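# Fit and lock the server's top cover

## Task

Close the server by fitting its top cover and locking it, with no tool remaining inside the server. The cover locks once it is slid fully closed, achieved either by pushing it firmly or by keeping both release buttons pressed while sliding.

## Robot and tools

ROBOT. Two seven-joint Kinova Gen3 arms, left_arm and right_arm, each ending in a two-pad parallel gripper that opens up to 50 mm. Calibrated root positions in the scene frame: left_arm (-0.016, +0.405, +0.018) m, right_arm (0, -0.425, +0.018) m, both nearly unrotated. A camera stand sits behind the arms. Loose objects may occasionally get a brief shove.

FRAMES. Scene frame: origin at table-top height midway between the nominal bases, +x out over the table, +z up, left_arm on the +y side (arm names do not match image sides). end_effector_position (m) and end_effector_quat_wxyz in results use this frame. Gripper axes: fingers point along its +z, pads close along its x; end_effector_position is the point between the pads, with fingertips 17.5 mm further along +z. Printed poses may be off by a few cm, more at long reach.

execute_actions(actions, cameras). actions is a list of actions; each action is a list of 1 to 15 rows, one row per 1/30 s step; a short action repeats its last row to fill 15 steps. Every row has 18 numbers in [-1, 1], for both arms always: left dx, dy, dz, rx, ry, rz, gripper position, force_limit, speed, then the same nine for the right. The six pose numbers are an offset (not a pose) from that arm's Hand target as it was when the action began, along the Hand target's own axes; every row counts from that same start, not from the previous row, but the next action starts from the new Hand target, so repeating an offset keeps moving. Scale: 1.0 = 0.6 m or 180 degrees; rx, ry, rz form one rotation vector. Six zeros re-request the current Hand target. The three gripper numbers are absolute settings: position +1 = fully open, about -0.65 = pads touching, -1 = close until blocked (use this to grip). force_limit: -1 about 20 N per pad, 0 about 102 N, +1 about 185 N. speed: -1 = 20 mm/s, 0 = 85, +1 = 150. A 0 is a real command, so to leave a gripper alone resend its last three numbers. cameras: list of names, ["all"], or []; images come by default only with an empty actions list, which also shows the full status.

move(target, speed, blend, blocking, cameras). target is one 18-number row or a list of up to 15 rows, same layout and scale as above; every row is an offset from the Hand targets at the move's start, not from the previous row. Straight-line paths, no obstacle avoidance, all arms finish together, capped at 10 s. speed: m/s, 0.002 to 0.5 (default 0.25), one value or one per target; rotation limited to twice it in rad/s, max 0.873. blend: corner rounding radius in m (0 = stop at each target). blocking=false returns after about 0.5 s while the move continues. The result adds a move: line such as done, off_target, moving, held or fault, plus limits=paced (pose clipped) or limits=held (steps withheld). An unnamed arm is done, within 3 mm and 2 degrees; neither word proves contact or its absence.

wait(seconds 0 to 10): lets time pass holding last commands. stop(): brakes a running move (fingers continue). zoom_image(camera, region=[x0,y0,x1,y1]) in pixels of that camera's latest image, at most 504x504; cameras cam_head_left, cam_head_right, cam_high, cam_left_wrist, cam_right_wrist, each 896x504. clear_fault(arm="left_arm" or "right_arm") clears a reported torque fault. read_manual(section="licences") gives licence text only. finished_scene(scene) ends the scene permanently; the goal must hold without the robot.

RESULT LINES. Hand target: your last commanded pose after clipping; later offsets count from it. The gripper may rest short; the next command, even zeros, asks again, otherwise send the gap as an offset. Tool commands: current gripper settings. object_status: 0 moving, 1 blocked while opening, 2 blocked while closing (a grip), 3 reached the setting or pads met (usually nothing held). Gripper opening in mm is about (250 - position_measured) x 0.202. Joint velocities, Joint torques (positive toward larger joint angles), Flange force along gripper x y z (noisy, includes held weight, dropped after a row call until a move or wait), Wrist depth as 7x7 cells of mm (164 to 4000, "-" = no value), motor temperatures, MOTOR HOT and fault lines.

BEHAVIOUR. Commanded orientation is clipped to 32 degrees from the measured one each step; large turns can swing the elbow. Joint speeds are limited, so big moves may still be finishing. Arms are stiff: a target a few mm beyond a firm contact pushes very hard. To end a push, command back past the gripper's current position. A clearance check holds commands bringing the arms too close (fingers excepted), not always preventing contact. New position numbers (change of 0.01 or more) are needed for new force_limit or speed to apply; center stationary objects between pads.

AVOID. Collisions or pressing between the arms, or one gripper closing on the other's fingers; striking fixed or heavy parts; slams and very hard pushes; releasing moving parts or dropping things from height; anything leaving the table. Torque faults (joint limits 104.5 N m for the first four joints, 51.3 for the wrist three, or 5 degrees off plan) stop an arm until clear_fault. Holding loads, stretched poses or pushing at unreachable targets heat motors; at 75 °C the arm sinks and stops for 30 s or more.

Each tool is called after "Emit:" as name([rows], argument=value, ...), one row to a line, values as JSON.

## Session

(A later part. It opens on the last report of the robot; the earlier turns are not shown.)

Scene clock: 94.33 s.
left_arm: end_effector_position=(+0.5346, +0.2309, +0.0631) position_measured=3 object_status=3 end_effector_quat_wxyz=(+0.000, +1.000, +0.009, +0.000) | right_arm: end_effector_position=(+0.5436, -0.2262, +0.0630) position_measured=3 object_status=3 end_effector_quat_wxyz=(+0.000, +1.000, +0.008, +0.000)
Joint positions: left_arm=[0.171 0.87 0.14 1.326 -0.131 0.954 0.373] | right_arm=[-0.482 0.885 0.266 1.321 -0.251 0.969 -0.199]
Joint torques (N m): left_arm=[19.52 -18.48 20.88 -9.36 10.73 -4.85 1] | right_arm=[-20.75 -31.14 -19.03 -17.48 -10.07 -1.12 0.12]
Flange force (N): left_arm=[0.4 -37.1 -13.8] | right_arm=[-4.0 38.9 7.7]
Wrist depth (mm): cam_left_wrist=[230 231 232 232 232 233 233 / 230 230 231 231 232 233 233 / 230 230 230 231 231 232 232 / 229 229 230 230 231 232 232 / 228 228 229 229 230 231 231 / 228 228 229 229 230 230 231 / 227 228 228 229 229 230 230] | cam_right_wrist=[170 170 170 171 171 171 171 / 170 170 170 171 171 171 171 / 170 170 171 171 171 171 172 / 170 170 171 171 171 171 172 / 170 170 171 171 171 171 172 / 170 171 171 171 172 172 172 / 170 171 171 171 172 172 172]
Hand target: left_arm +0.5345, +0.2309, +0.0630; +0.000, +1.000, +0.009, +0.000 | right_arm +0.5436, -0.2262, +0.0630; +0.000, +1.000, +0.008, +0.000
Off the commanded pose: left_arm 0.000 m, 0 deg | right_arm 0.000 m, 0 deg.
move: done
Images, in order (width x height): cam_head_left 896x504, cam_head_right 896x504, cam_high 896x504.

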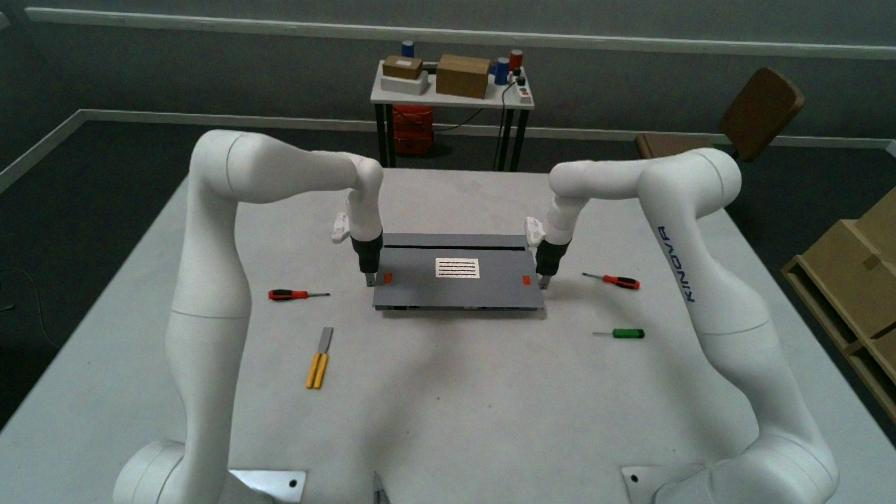

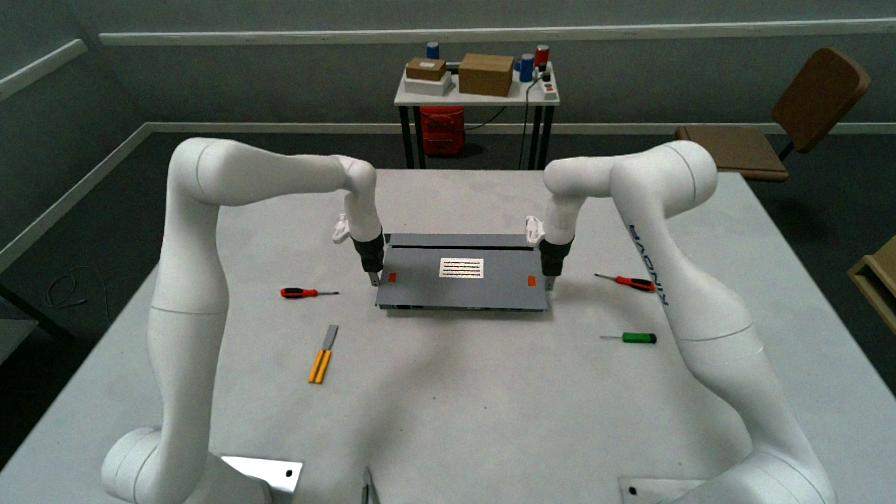

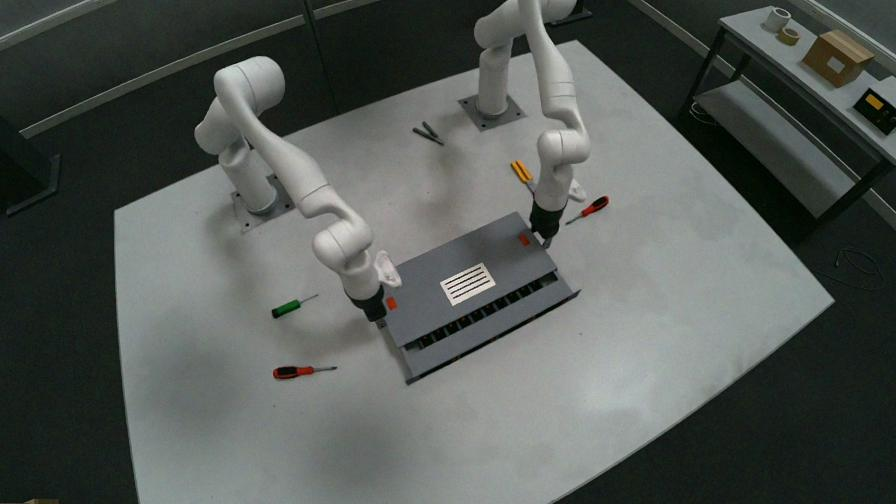

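Emit:
zoom_image(camera="cam_high", region=[385, 300, 475, 390])

Emit:
zoom_image(camera="cam_high", region=[500, 230, 590, 320])

Emit:
zoom_image(camera="cam_head_left", region=[370, 225, 460, 315])

Emit:
zoom_image(camera="cam_head_left", region=[460, 225, 550, 315])

Emit:
zoom_image(camera="cam_head_right", region=[370, 225, 460, 315])

Emit:
zoom_image(camera="cam_head_right", region=[460, 225, 550, 315])

Scaled by 5.600 from the camera's 896x504 image, which has a finer 1280x720 frame.

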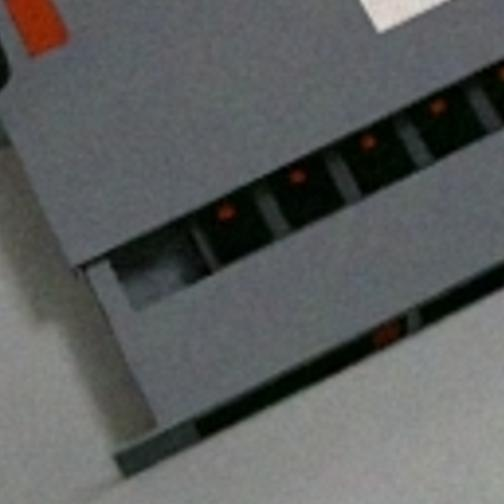

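Scaled by 5.600 from the camera's 896x504 image, which has a finer 1280x720 frame.

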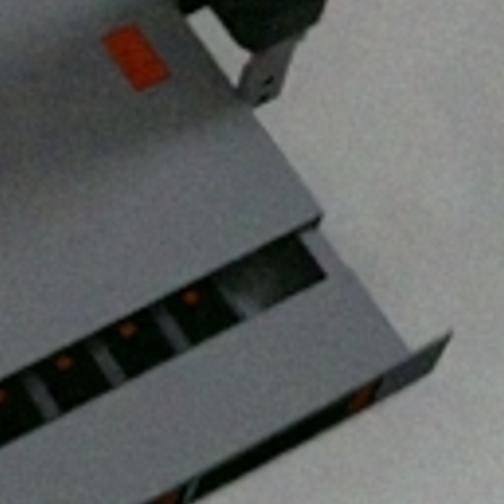

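Scaled by 5.600 from the camera's 896x504 image, which has a finer 1280x720 frame.

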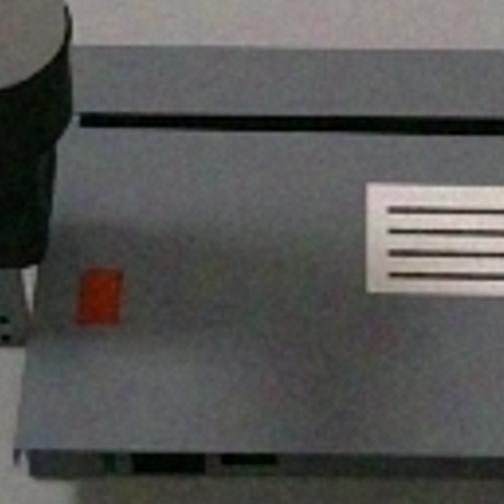

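Scaled by 5.600 from the camera's 896x504 image, which has a finer 1280x720 frame.

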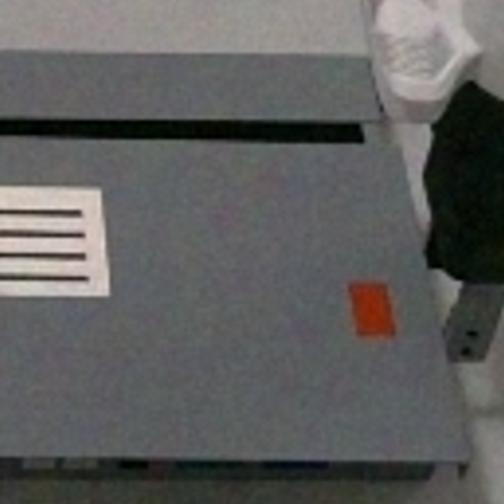

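Scaled by 5.600 from the camera's 896x504 image, which has a finer 1280x720 frame.

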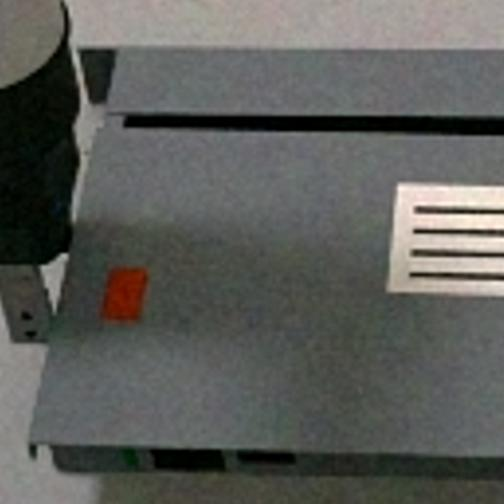

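Scaled by 5.600 from the camera's 896x504 image, which has a finer 1280x720 frame.

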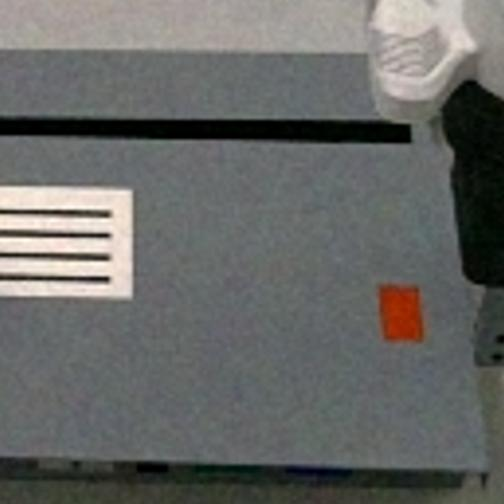

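Emit:
move([
  [0, 0, -0.00417, 0, 0, 0, 1, 1, 1, 0, 0, -0.00417, 0, 0, 0, 1, 1, 1],
  [-0.00052, -0.005, -0.00417, 0, 0, -0.00189, 1, 1, 1, 0.00402, -0.00493, -0.00417, 0, 0, -0.00189, 1, 1, 1],
], speed=0.03, cameras=["cam_head_left", "cam_head_right", "cam_high"])

Emit:
zoom_image(camera="cam_high", region=[385, 300, 475, 390])

Emit:
zoom_image(camera="cam_high", region=[500, 230, 590, 320])

Emit:
zoom_image(camera="cam_head_left", region=[366, 296, 386, 316])

Emit:
zoom_image(camera="cam_head_left", region=[530, 298, 550, 318])

Emit:
zoom_image(camera="cam_head_right", region=[368, 296, 388, 316])

Emit:
zoom_image(camera="cam_head_right", region=[534, 298, 554, 318])

Scene clock: 101.90 s.
left_arm: end_effector_position=(+0.5341, +0.2338, +0.0656) position_measured=3 object_status=3 end_effector_quat_wxyz=(+0.000, +1.000, +0.011, +0.000) | right_arm: end_effector_position=(+0.5459, -0.2234, +0.0655) position_measured=3 object_status=3 end_effector_quat_wxyz=(+0.000, +1.000, +0.011, +0.000)
Joint positions: left_arm=[0.166 0.864 0.139 1.33 -0.129 0.957 0.373] | right_arm=[-0.484 0.888 0.267 1.304 -0.249 0.983 -0.2]
Joint torques (N m): left_arm=[15.54 -27.36 17.28 -12.42 8.47 -3.34 0.7] | right_arm=[-23.09 -29.67 -21.38 -23.4 -12.34 -5.76 -0.46]
Flange force (N): left_arm=[-0.4 -29.7 3.6] | right_arm=[-19.2 49.2 -0.8]
Wrist depth (mm): cam_left_wrist=[232 232 233 233 234 234 235 / 232 231 232 233 233 234 234 / 231 231 232 232 232 233 233 / 230 231 231 232 232 233 233 / 230 230 231 231 232 232 232 / 229 230 230 230 231 232 232 / 229 229 230 230 230 231 231] | cam_right_wrist=[170 170 171 171 171 171 171 / 170 170 171 171 171 172 172 / 170 170 171 171 171 172 172 / 170 171 171 171 171 172 172 / 170 171 171 171 172 172 172 / 170 171 171 171 171 172 172 / 171 171 171 171 172 172 172]
Hand target: left_arm +0.5341, +0.2339, +0.0655; +0.000, +1.000, +0.012, +0.000 | right_arm +0.5460, -0.2232, +0.0655; +0.000, +1.000, +0.011, +0.000
Off the commanded pose: left_arm 0.000 m, 0 deg | right_arm 0.000 m, 0 deg.
move: done
Images, in order (width x height): cam_head_left 896x504, cam_head_right 896x504, cam_high 896x504.

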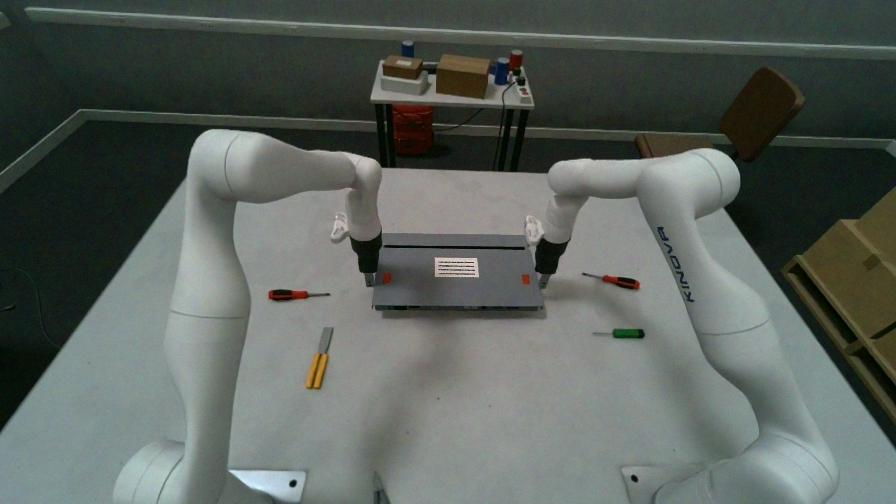

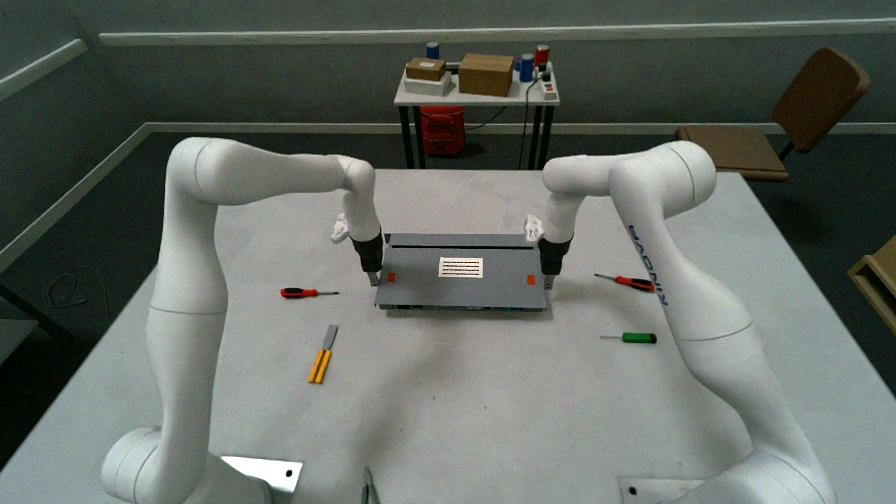

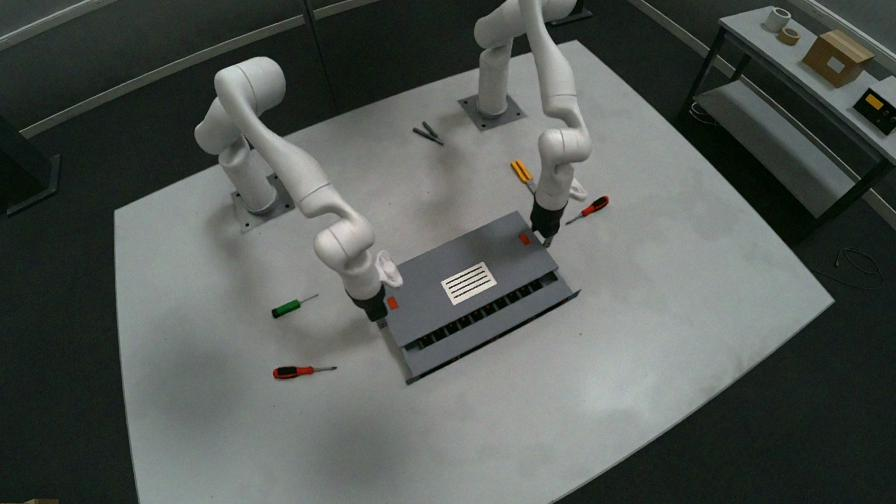

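Scaled by 5.600 from the camera's 896x504 image, which has a finer 1280x720 frame.

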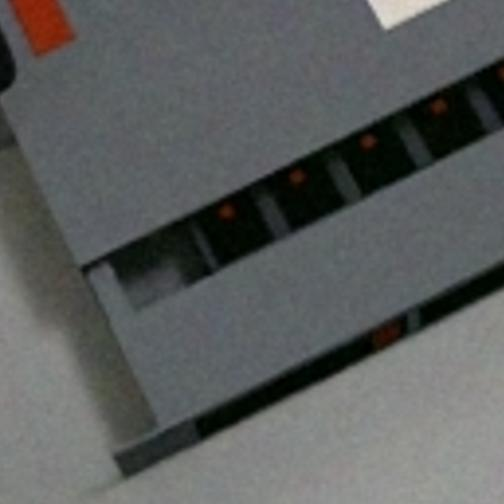

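Scaled by 5.600 from the camera's 896x504 image, which has a finer 1280x720 frame.

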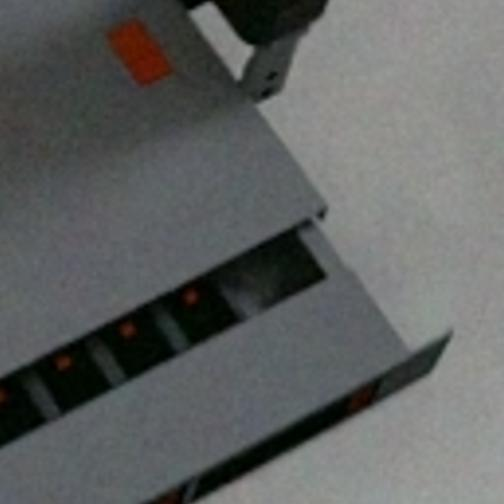

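Scaled by 25.200 from the camera's 896x504 image, which has a finer 1280x720 frame.

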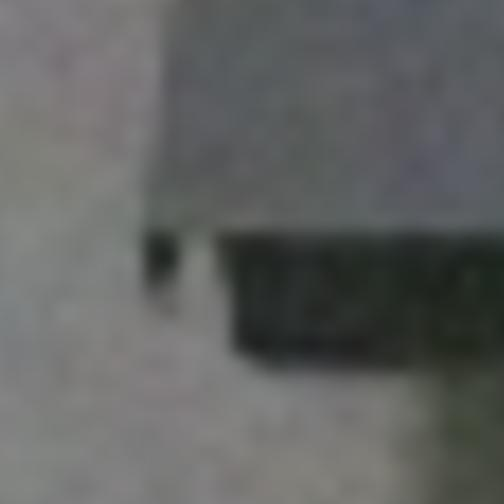

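Scaled by 25.200 from the camera's 896x504 image, which has a finer 1280x720 frame.

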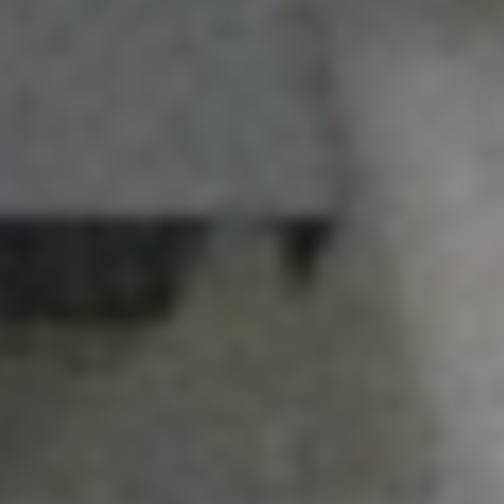

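Scaled by 25.200 from the camera's 896x504 image, which has a finer 1280x720 frame.

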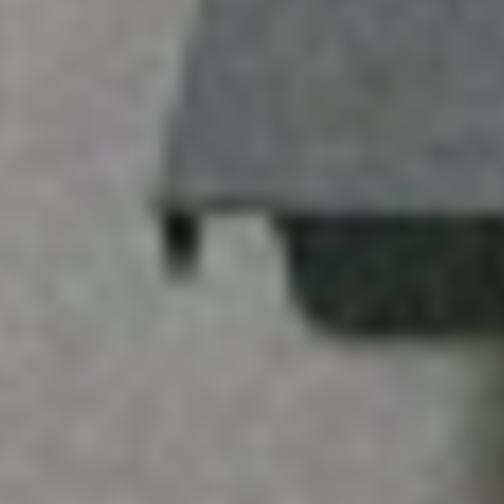

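Scaled by 25.200 from the camera's 896x504 image, which has a finer 1280x720 frame.

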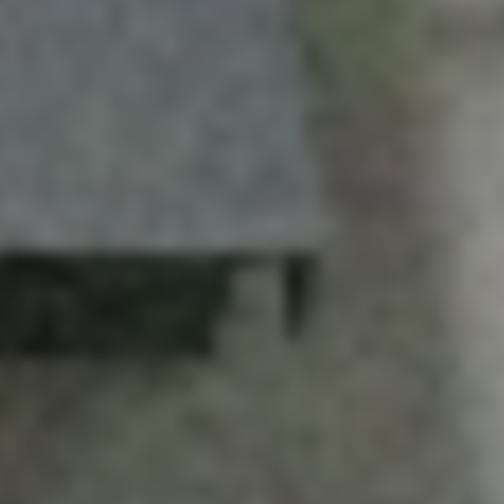

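Emit:
move(target=[0, 0, -0.0075, 0, 0, 0, 1, 1, 1, 0, 0, -0.0075, 0, 0, 0, 1, 1, 1], speed=0.03, cameras=["cam_head_left", "cam_head_right", "cam_high"])

Emit:
zoom_image(camera="cam_high", region=[390, 336, 410, 356])

Emit:
zoom_image(camera="cam_high", region=[550, 260, 570, 280])

Emit:
zoom_image(camera="cam_head_left", region=[366, 296, 386, 316])

Emit:
zoom_image(camera="cam_head_left", region=[530, 298, 550, 318])

Emit:
zoom_image(camera="cam_head_right", region=[368, 296, 388, 316])

Emit:
zoom_image(camera="cam_head_right", region=[534, 298, 554, 318])

Scene clock: 103.57 s.
left_arm: end_effector_position=(+0.5341, +0.2339, +0.0700) position_measured=3 object_status=3 end_effector_quat_wxyz=(+0.000, +1.000, +0.012, +0.000) | right_arm: end_effector_position=(+0.5460, -0.2232, +0.0700) position_measured=3 object_status=3 end_effector_quat_wxyz=(+0.000, +1.000, +0.011, +0.000)
Joint positions: left_arm=[0.166 0.857 0.14 1.326 -0.128 0.966 0.372] | right_arm=[-0.485 0.881 0.268 1.301 -0.248 0.992 -0.2]
Joint torques (N m): left_arm=[18.52 -27.69 20.42 -14.38 10.1 -4.84 0.82] | right_arm=[-19.21 -31.92 -17.26 -18.17 -9.99 -1.62 -0.47]
Flange force (N): left_arm=[-3.4 -36.3 2.9] | right_arm=[-5.8 37.6 9.0]
Wrist depth (mm): cam_left_wrist=[236 237 238 237 238 239 239 / 236 237 237 237 237 239 239 / 235 236 236 237 237 238 238 / 235 235 235 236 236 237 237 / 234 235 236 236 236 236 236 / 234 234 234 235 235 236 236 / 233 233 233 234 235 234 235] | cam_right_wrist=[170 170 171 171 171 172 172 / 170 170 171 171 171 172 172 / 171 170 171 171 171 172 172 / 170 171 171 171 171 172 172 / 170 171 171 171 172 172 172 / 171 171 171 171 172 172 172 / 170 171 171 171 172 172 172]
Hand target: left_arm +0.5341, +0.2339, +0.0700; +0.000, +1.000, +0.012, +0.000 | right_arm +0.5460, -0.2232, +0.0700; +0.000, +1.000, +0.011, +0.000
Off the commanded pose: left_arm 0.000 m, 0 deg | right_arm 0.000 m, 0 deg.
move: done
Images, in order (width x height): cam_head_left 896x504, cam_head_right 896x504, cam_high 896x504.

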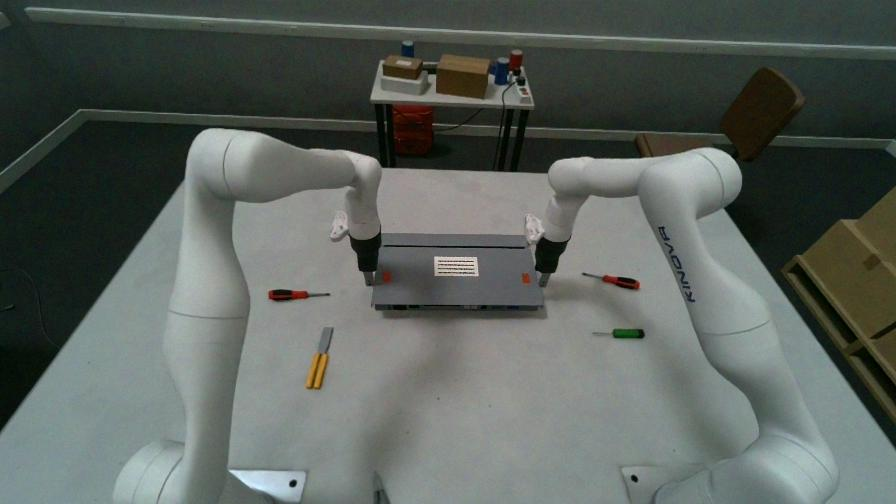

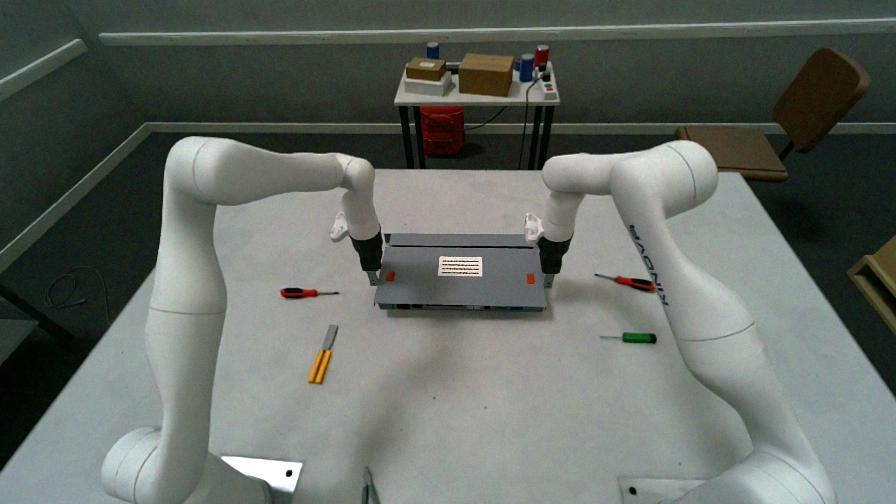

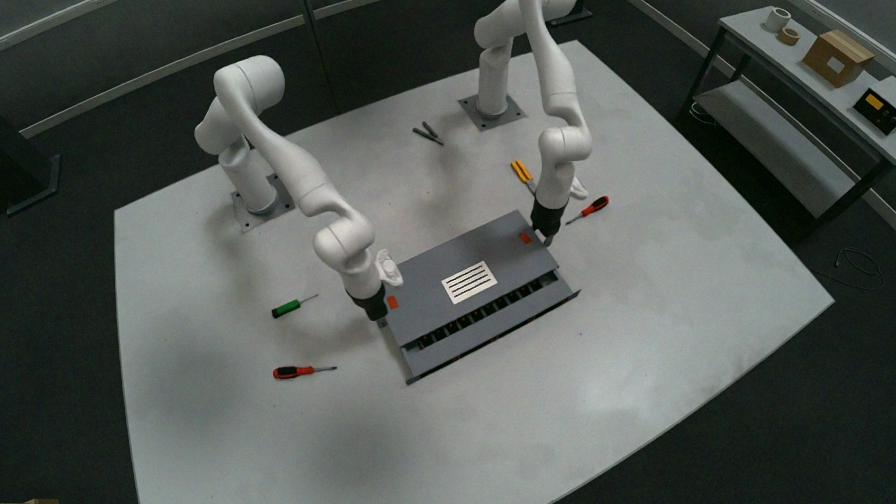

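Scaled by 25.200 from the camera's 896x504 image, which has a finer 1280x720 frame.

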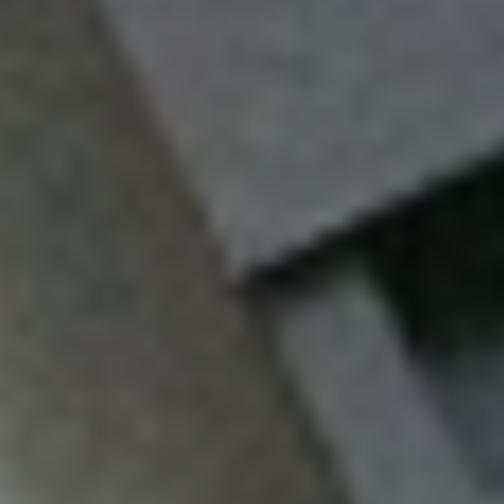

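Scaled by 25.200 from the camera's 896x504 image, which has a finer 1280x720 frame.

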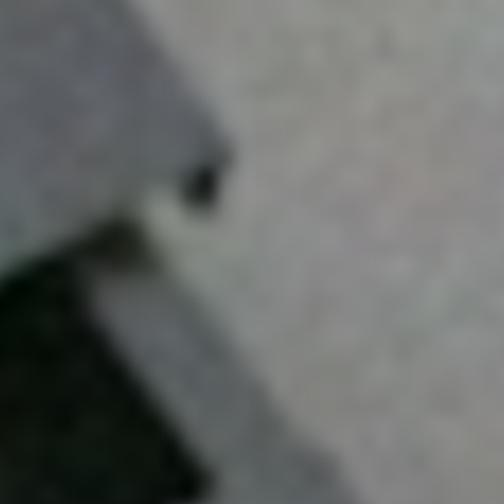

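Scaled by 25.200 from the camera's 896x504 image, which has a finer 1280x720 frame.

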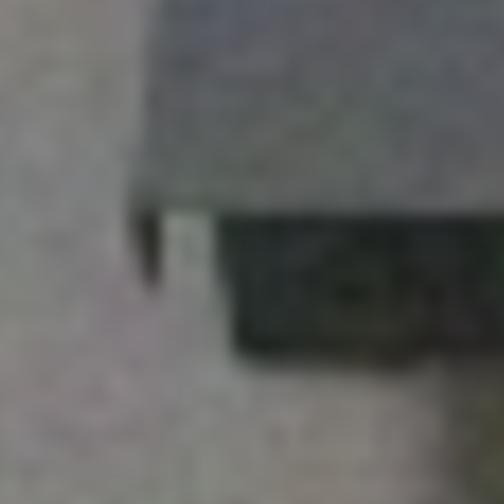

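Scaled by 25.200 from the camera's 896x504 image, which has a finer 1280x720 frame.

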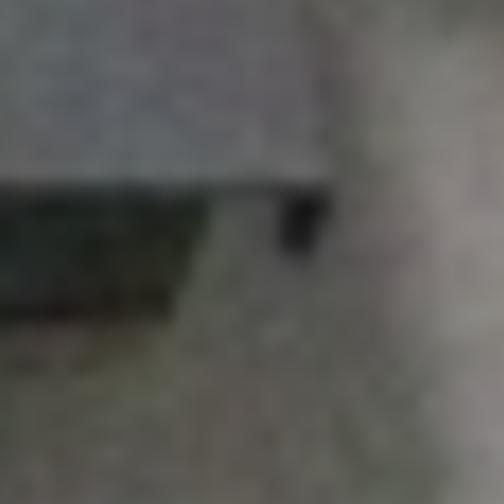

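Scaled by 25.200 from the camera's 896x504 image, which has a finer 1280x720 frame.

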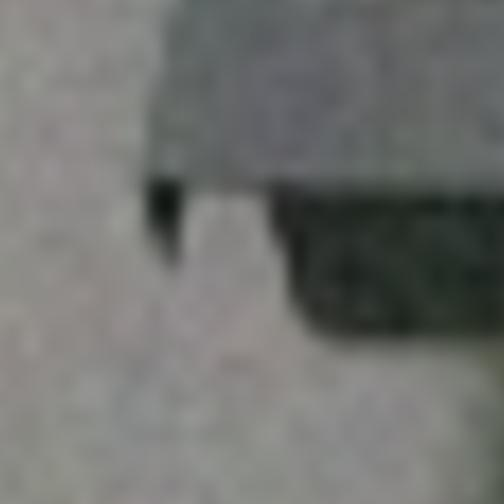

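Scaled by 25.200 from the camera's 896x504 image, which has a finer 1280x720 frame.

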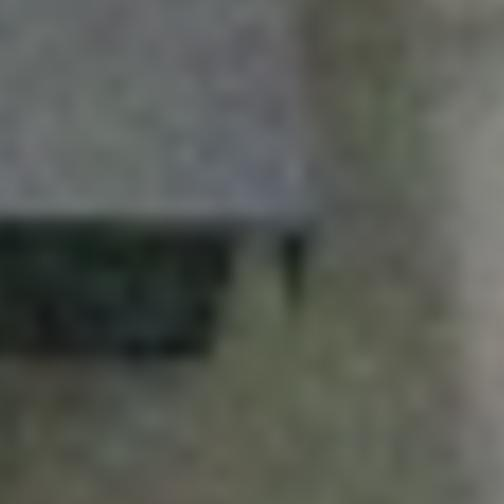

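Emit:
move(target=[0, -0.00083, 0.0067, 0, 0, 0, 1, 1, 1, 0, -0.00083, 0.0067, 0, 0, 0, 1, 1, 1], speed=0.03)

Scene clock: 105.17 s.
left_arm: end_effector_position=(+0.5341, +0.2344, +0.0660) position_measured=3 object_status=3 end_effector_quat_wxyz=(+0.000, +1.000, +0.011, +0.000) | right_arm: end_effector_position=(+0.5460, -0.2227, +0.0661) position_measured=3 object_status=3 end_effector_quat_wxyz=(+0.000, +1.000, +0.011, +0.000)
Joint positions: left_arm=[0.165 0.863 0.14 1.33 -0.129 0.957 0.372] | right_arm=[-0.485 0.887 0.267 1.303 -0.249 0.984 -0.2]
Joint torques (N m): left_arm=[18.69 -27.77 20.63 -14.15 10.03 -4.81 0.71] | right_arm=[-20.21 -24.34 -19.12 -17.4 -10.74 -3.57 -0.67]
Flange force (N): left_arm=[-2.7 -36.2 2.9] | right_arm=[-11.5 41.7 -7.0]
Wrist depth (mm): cam_left_wrist=[233 233 233 234 235 235 236 / 232 232 233 233 233 234 234 / 232 232 232 233 233 233 234 / 231 232 232 232 232 233 233 / 230 231 231 232 232 232 233 / 230 230 231 231 232 232 232 / 229 230 230 230 231 231 232] | cam_right_wrist=[170 170 171 171 171 172 172 / 170 170 171 171 171 172 172 / 170 170 171 171 171 172 172 / 170 170 171 171 171 172 172 / 170 170 171 171 172 172 172 / 170 170 171 171 171 172 172 / 170 170 171 171 172 172 172]
Hand target: left_arm +0.5341, +0.2344, +0.0660; +0.000, +1.000, +0.012, +0.000 | right_arm +0.5460, -0.2227, +0.0660; +0.000, +1.000, +0.011, +0.000
Off the commanded pose: left_arm 0.000 m, 0 deg | right_arm 0.000 m, 0 deg.
move: done

Emit:
move(target=[0, 0, 0.0033, 0, 0, 0, 1, 1, 1, 0, 0, 0, 0, 0, 0, 1, 1, 1], speed=0.03, cameras=["cam_head_left", "cam_head_right", "cam_high"])

Emit:
zoom_image(camera="cam_high", region=[385, 300, 475, 390])

Emit:
zoom_image(camera="cam_high", region=[500, 230, 590, 320])

Emit:
zoom_image(camera="cam_head_left", region=[370, 225, 460, 315])

Emit:
zoom_image(camera="cam_head_left", region=[460, 225, 550, 315])

Emit:
zoom_image(camera="cam_head_right", region=[370, 225, 460, 315])

Emit:
zoom_image(camera="cam_head_right", region=[460, 225, 550, 315])

Scene clock: 107.30 s.
left_arm: end_effector_position=(+0.5342, +0.2344, +0.0640) position_measured=3 object_status=3 end_effector_quat_wxyz=(+0.000, +1.000, +0.012, +0.000) | right_arm: end_effector_position=(+0.5460, -0.2227, +0.0660) position_measured=3 object_status=3 end_effector_quat_wxyz=(+0.000, +1.000, +0.011, +0.000)
Joint positions: left_arm=[0.165 0.865 0.139 1.332 -0.13 0.953 0.372] | right_arm=[-0.485 0.887 0.267 1.303 -0.249 0.984 -0.2]
Joint torques (N m): left_arm=[18.4 -27.85 20.36 -14.18 9.89 -4.71 0.76] | right_arm=[-19.87 -23.09 -19.01 -15.42 -10.42 -2.46 -0.65]
Flange force (N): left_arm=[-3.1 -35.9 3.2] | right_arm=[-8.3 40.0 -7.8]
Wrist depth (mm): cam_left_wrist=[231 231 231 232 232 232 233 / 230 230 231 231 232 232 233 / 230 230 230 230 231 231 232 / 229 229 230 230 231 231 231 / 228 229 229 230 230 230 231 / 228 229 229 229 230 230 230 / 227 227 228 229 229 229 230] | cam_right_wrist=[170 170 171 171 171 172 172 / 170 171 171 171 172 172 172 / 170 171 171 171 172 172 172 / 170 171 171 171 171 172 172 / 170 170 171 171 172 172 172 / 170 171 171 171 172 172 172 / 170 171 171 171 172 172 172]
Hand target: left_arm +0.5341, +0.2344, +0.0640; +0.000, +1.000, +0.012, +0.000 | right_arm +0.5460, -0.2227, +0.0660; +0.000, +1.000, +0.011, +0.000
Off the commanded pose: left_arm 0.000 m, 0 deg | right_arm 0.000 m, 0 deg.
move: done
Images, in order (width x height): cam_head_left 896x504, cam_head_right 896x504, cam_high 896x504.

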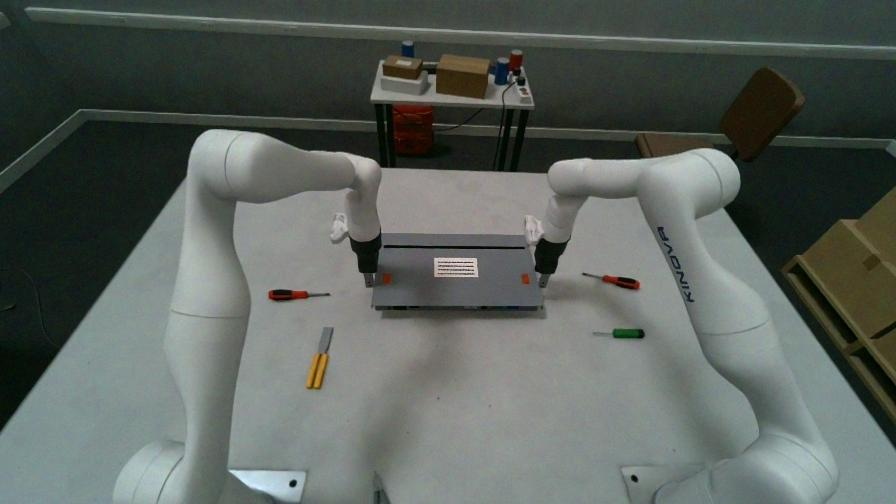

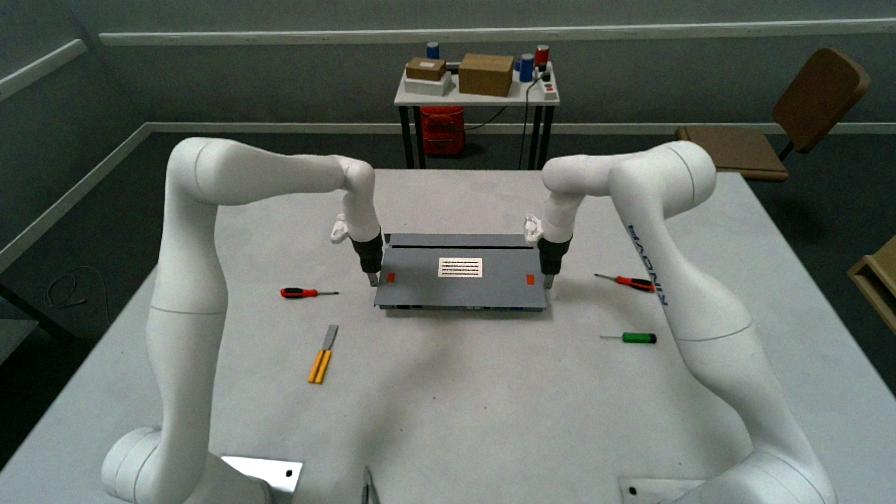

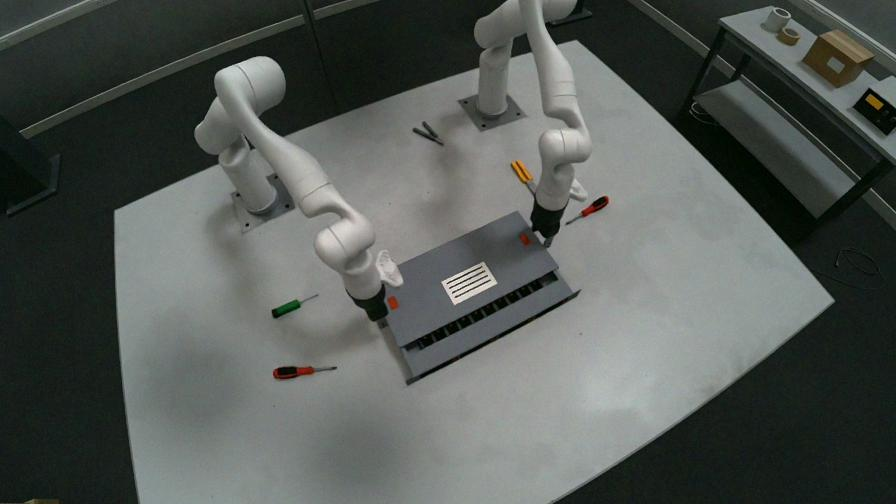

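Scaled by 5.600 from the camera's 896x504 image, which has a finer 1280x720 frame.

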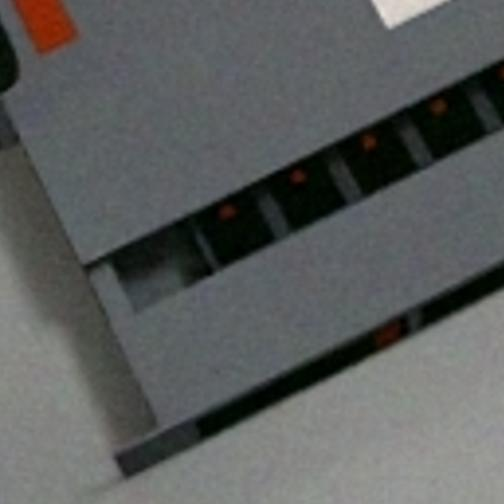

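Scaled by 5.600 from the camera's 896x504 image, which has a finer 1280x720 frame.

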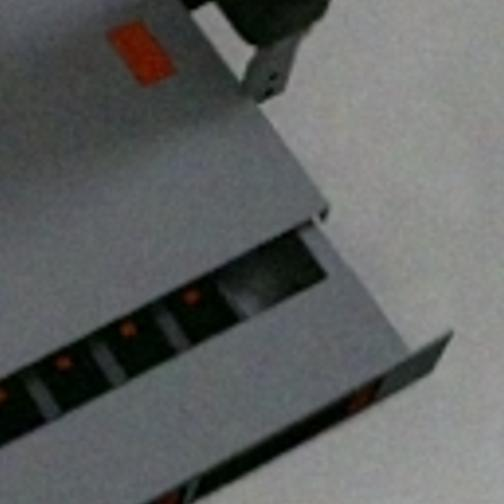

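Scaled by 5.600 from the camera's 896x504 image, which has a finer 1280x720 frame.

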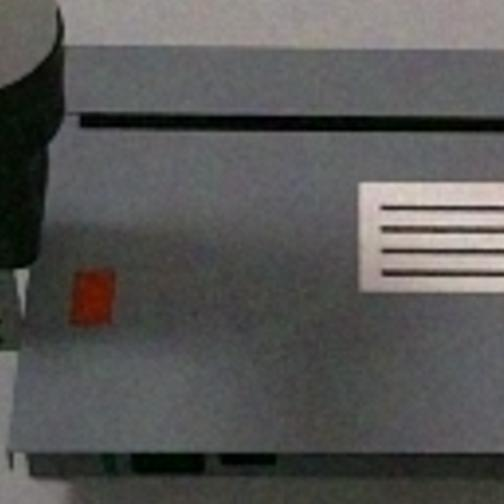

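Scaled by 5.600 from the camera's 896x504 image, which has a finer 1280x720 frame.

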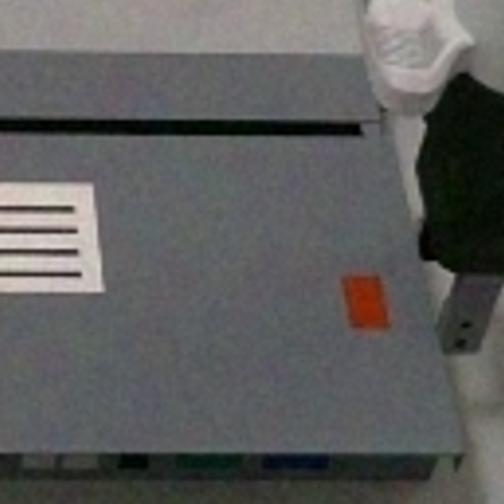

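Scaled by 5.600 from the camera's 896x504 image, which has a finer 1280x720 frame.

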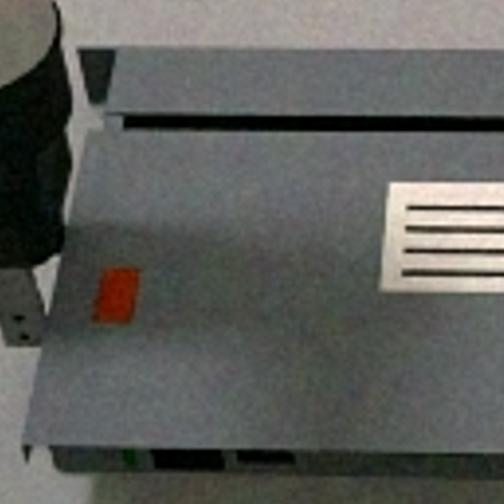

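Scaled by 5.600 from the camera's 896x504 image, which has a finer 1280x720 frame.

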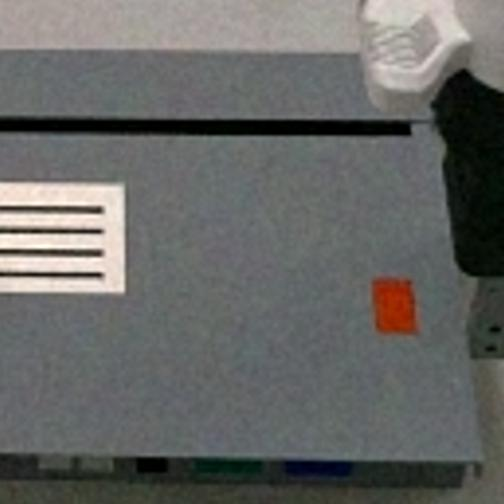

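Emit:
move(target=[0.0025, 0, 0.00167, 0, 0, 0, 1, 1, 1, 0.0025, 0, -0.0006, 0, 0, 0, 1, 1, 1], speed=0.02)

Scene clock: 108.57 s.
left_arm: end_effector_position=(+0.5356, +0.2344, +0.0631) position_measured=3 object_status=3 end_effector_quat_wxyz=(+0.000, +1.000, +0.012, +0.000) | right_arm: end_effector_position=(+0.5474, -0.2226, +0.0663) position_measured=3 object_status=3 end_effector_quat_wxyz=(+0.000, +1.000, +0.011, +0.000)
Joint positions: left_arm=[0.165 0.87 0.139 1.326 -0.13 0.954 0.371] | right_arm=[-0.484 0.89 0.267 1.296 -0.249 0.988 -0.2]
Joint torques (N m): left_arm=[18.06 -28.01 20.06 -14.22 9.87 -4.67 0.92] | right_arm=[-21.29 -29.27 -19.6 -19.49 -11.15 -3.3 -0.42]
Flange force (N): left_arm=[-3.3 -35.5 3.4] | right_arm=[-10.9 42.9 1.6]
Wrist depth (mm): cam_left_wrist=[229 230 230 231 231 232 233 / 229 230 230 231 231 231 231 / 228 229 229 230 230 230 231 / 228 228 229 229 230 230 230 / 227 228 228 229 229 229 230 / 227 227 228 228 229 229 229 / 226 226 227 228 227 229 229] | cam_right_wrist=[171 170 171 172 172 172 172 / 170 171 171 171 172 172 172 / 170 171 171 171 172 172 172 / 170 171 171 171 171 172 172 / 170 171 171 171 172 172 172 / 170 171 171 171 171 172 172 / 170 171 171 171 171 172 172]
Hand target: left_arm +0.5356, +0.2344, +0.0630; +0.000, +1.000, +0.012, +0.000 | right_arm +0.5475, -0.2226, +0.0663; +0.000, +1.000, +0.011, +0.000
Off the commanded pose: left_arm 0.000 m, 0 deg | right_arm 0.000 m, 0 deg.
move: done

Emit:
move(target=[0, 0, 0.0025, 0, 0, 0, 1, 1, 1, 0, 0, 0, 0, 0, 0, 1, 1, 1], speed=0.02)

Scene clock: 109.47 s.
left_arm: end_effector_position=(+0.5357, +0.2345, +0.0615) position_measured=3 object_status=3 end_effector_quat_wxyz=(+0.000, +1.000, +0.012, +0.000) | right_arm: end_effector_position=(+0.5475, -0.2226, +0.0663) position_measured=3 object_status=3 end_effector_quat_wxyz=(+0.000, +1.000, +0.011, +0.000)
Joint positions: left_arm=[0.165 0.872 0.139 1.327 -0.13 0.951 0.372] | right_arm=[-0.484 0.89 0.267 1.296 -0.249 0.988 -0.2]
Joint torques (N m): left_arm=[17.94 -27.52 19.88 -13.92 9.74 -4.68 0.91] | right_arm=[-20.36 -29.98 -18.93 -18.33 -10.86 -2.23 -0.36]
Flange force (N): left_arm=[-3.0 -35.2 2.3] | right_arm=[-7.9 40.1 4.2]
Wrist depth (mm): cam_left_wrist=[228 229 229 230 230 231 231 / 227 228 228 229 229 230 231 / 227 228 227 228 229 229 230 / 227 227 228 228 228 228 229 / 226 226 227 228 227 228 229 / 225 226 226 226 227 228 227 / 224 225 226 226 227 227 227] | cam_right_wrist=[171 171 172 172 172 173 173 / 170 171 171 172 172 172 172 / 171 171 171 172 172 172 173 / 171 171 171 172 172 172 172 / 170 171 171 171 172 172 172 / 170 171 171 171 172 172 172 / 170 171 171 171 172 172 172]
Hand target: left_arm +0.5356, +0.2344, +0.0615; +0.000, +1.000, +0.012, +0.000 | right_arm +0.5475, -0.2226, +0.0663; +0.000, +1.000, +0.011, +0.000
Off the commanded pose: left_arm 0.000 m, 0 deg | right_arm 0.000 m, 0 deg.
move: done


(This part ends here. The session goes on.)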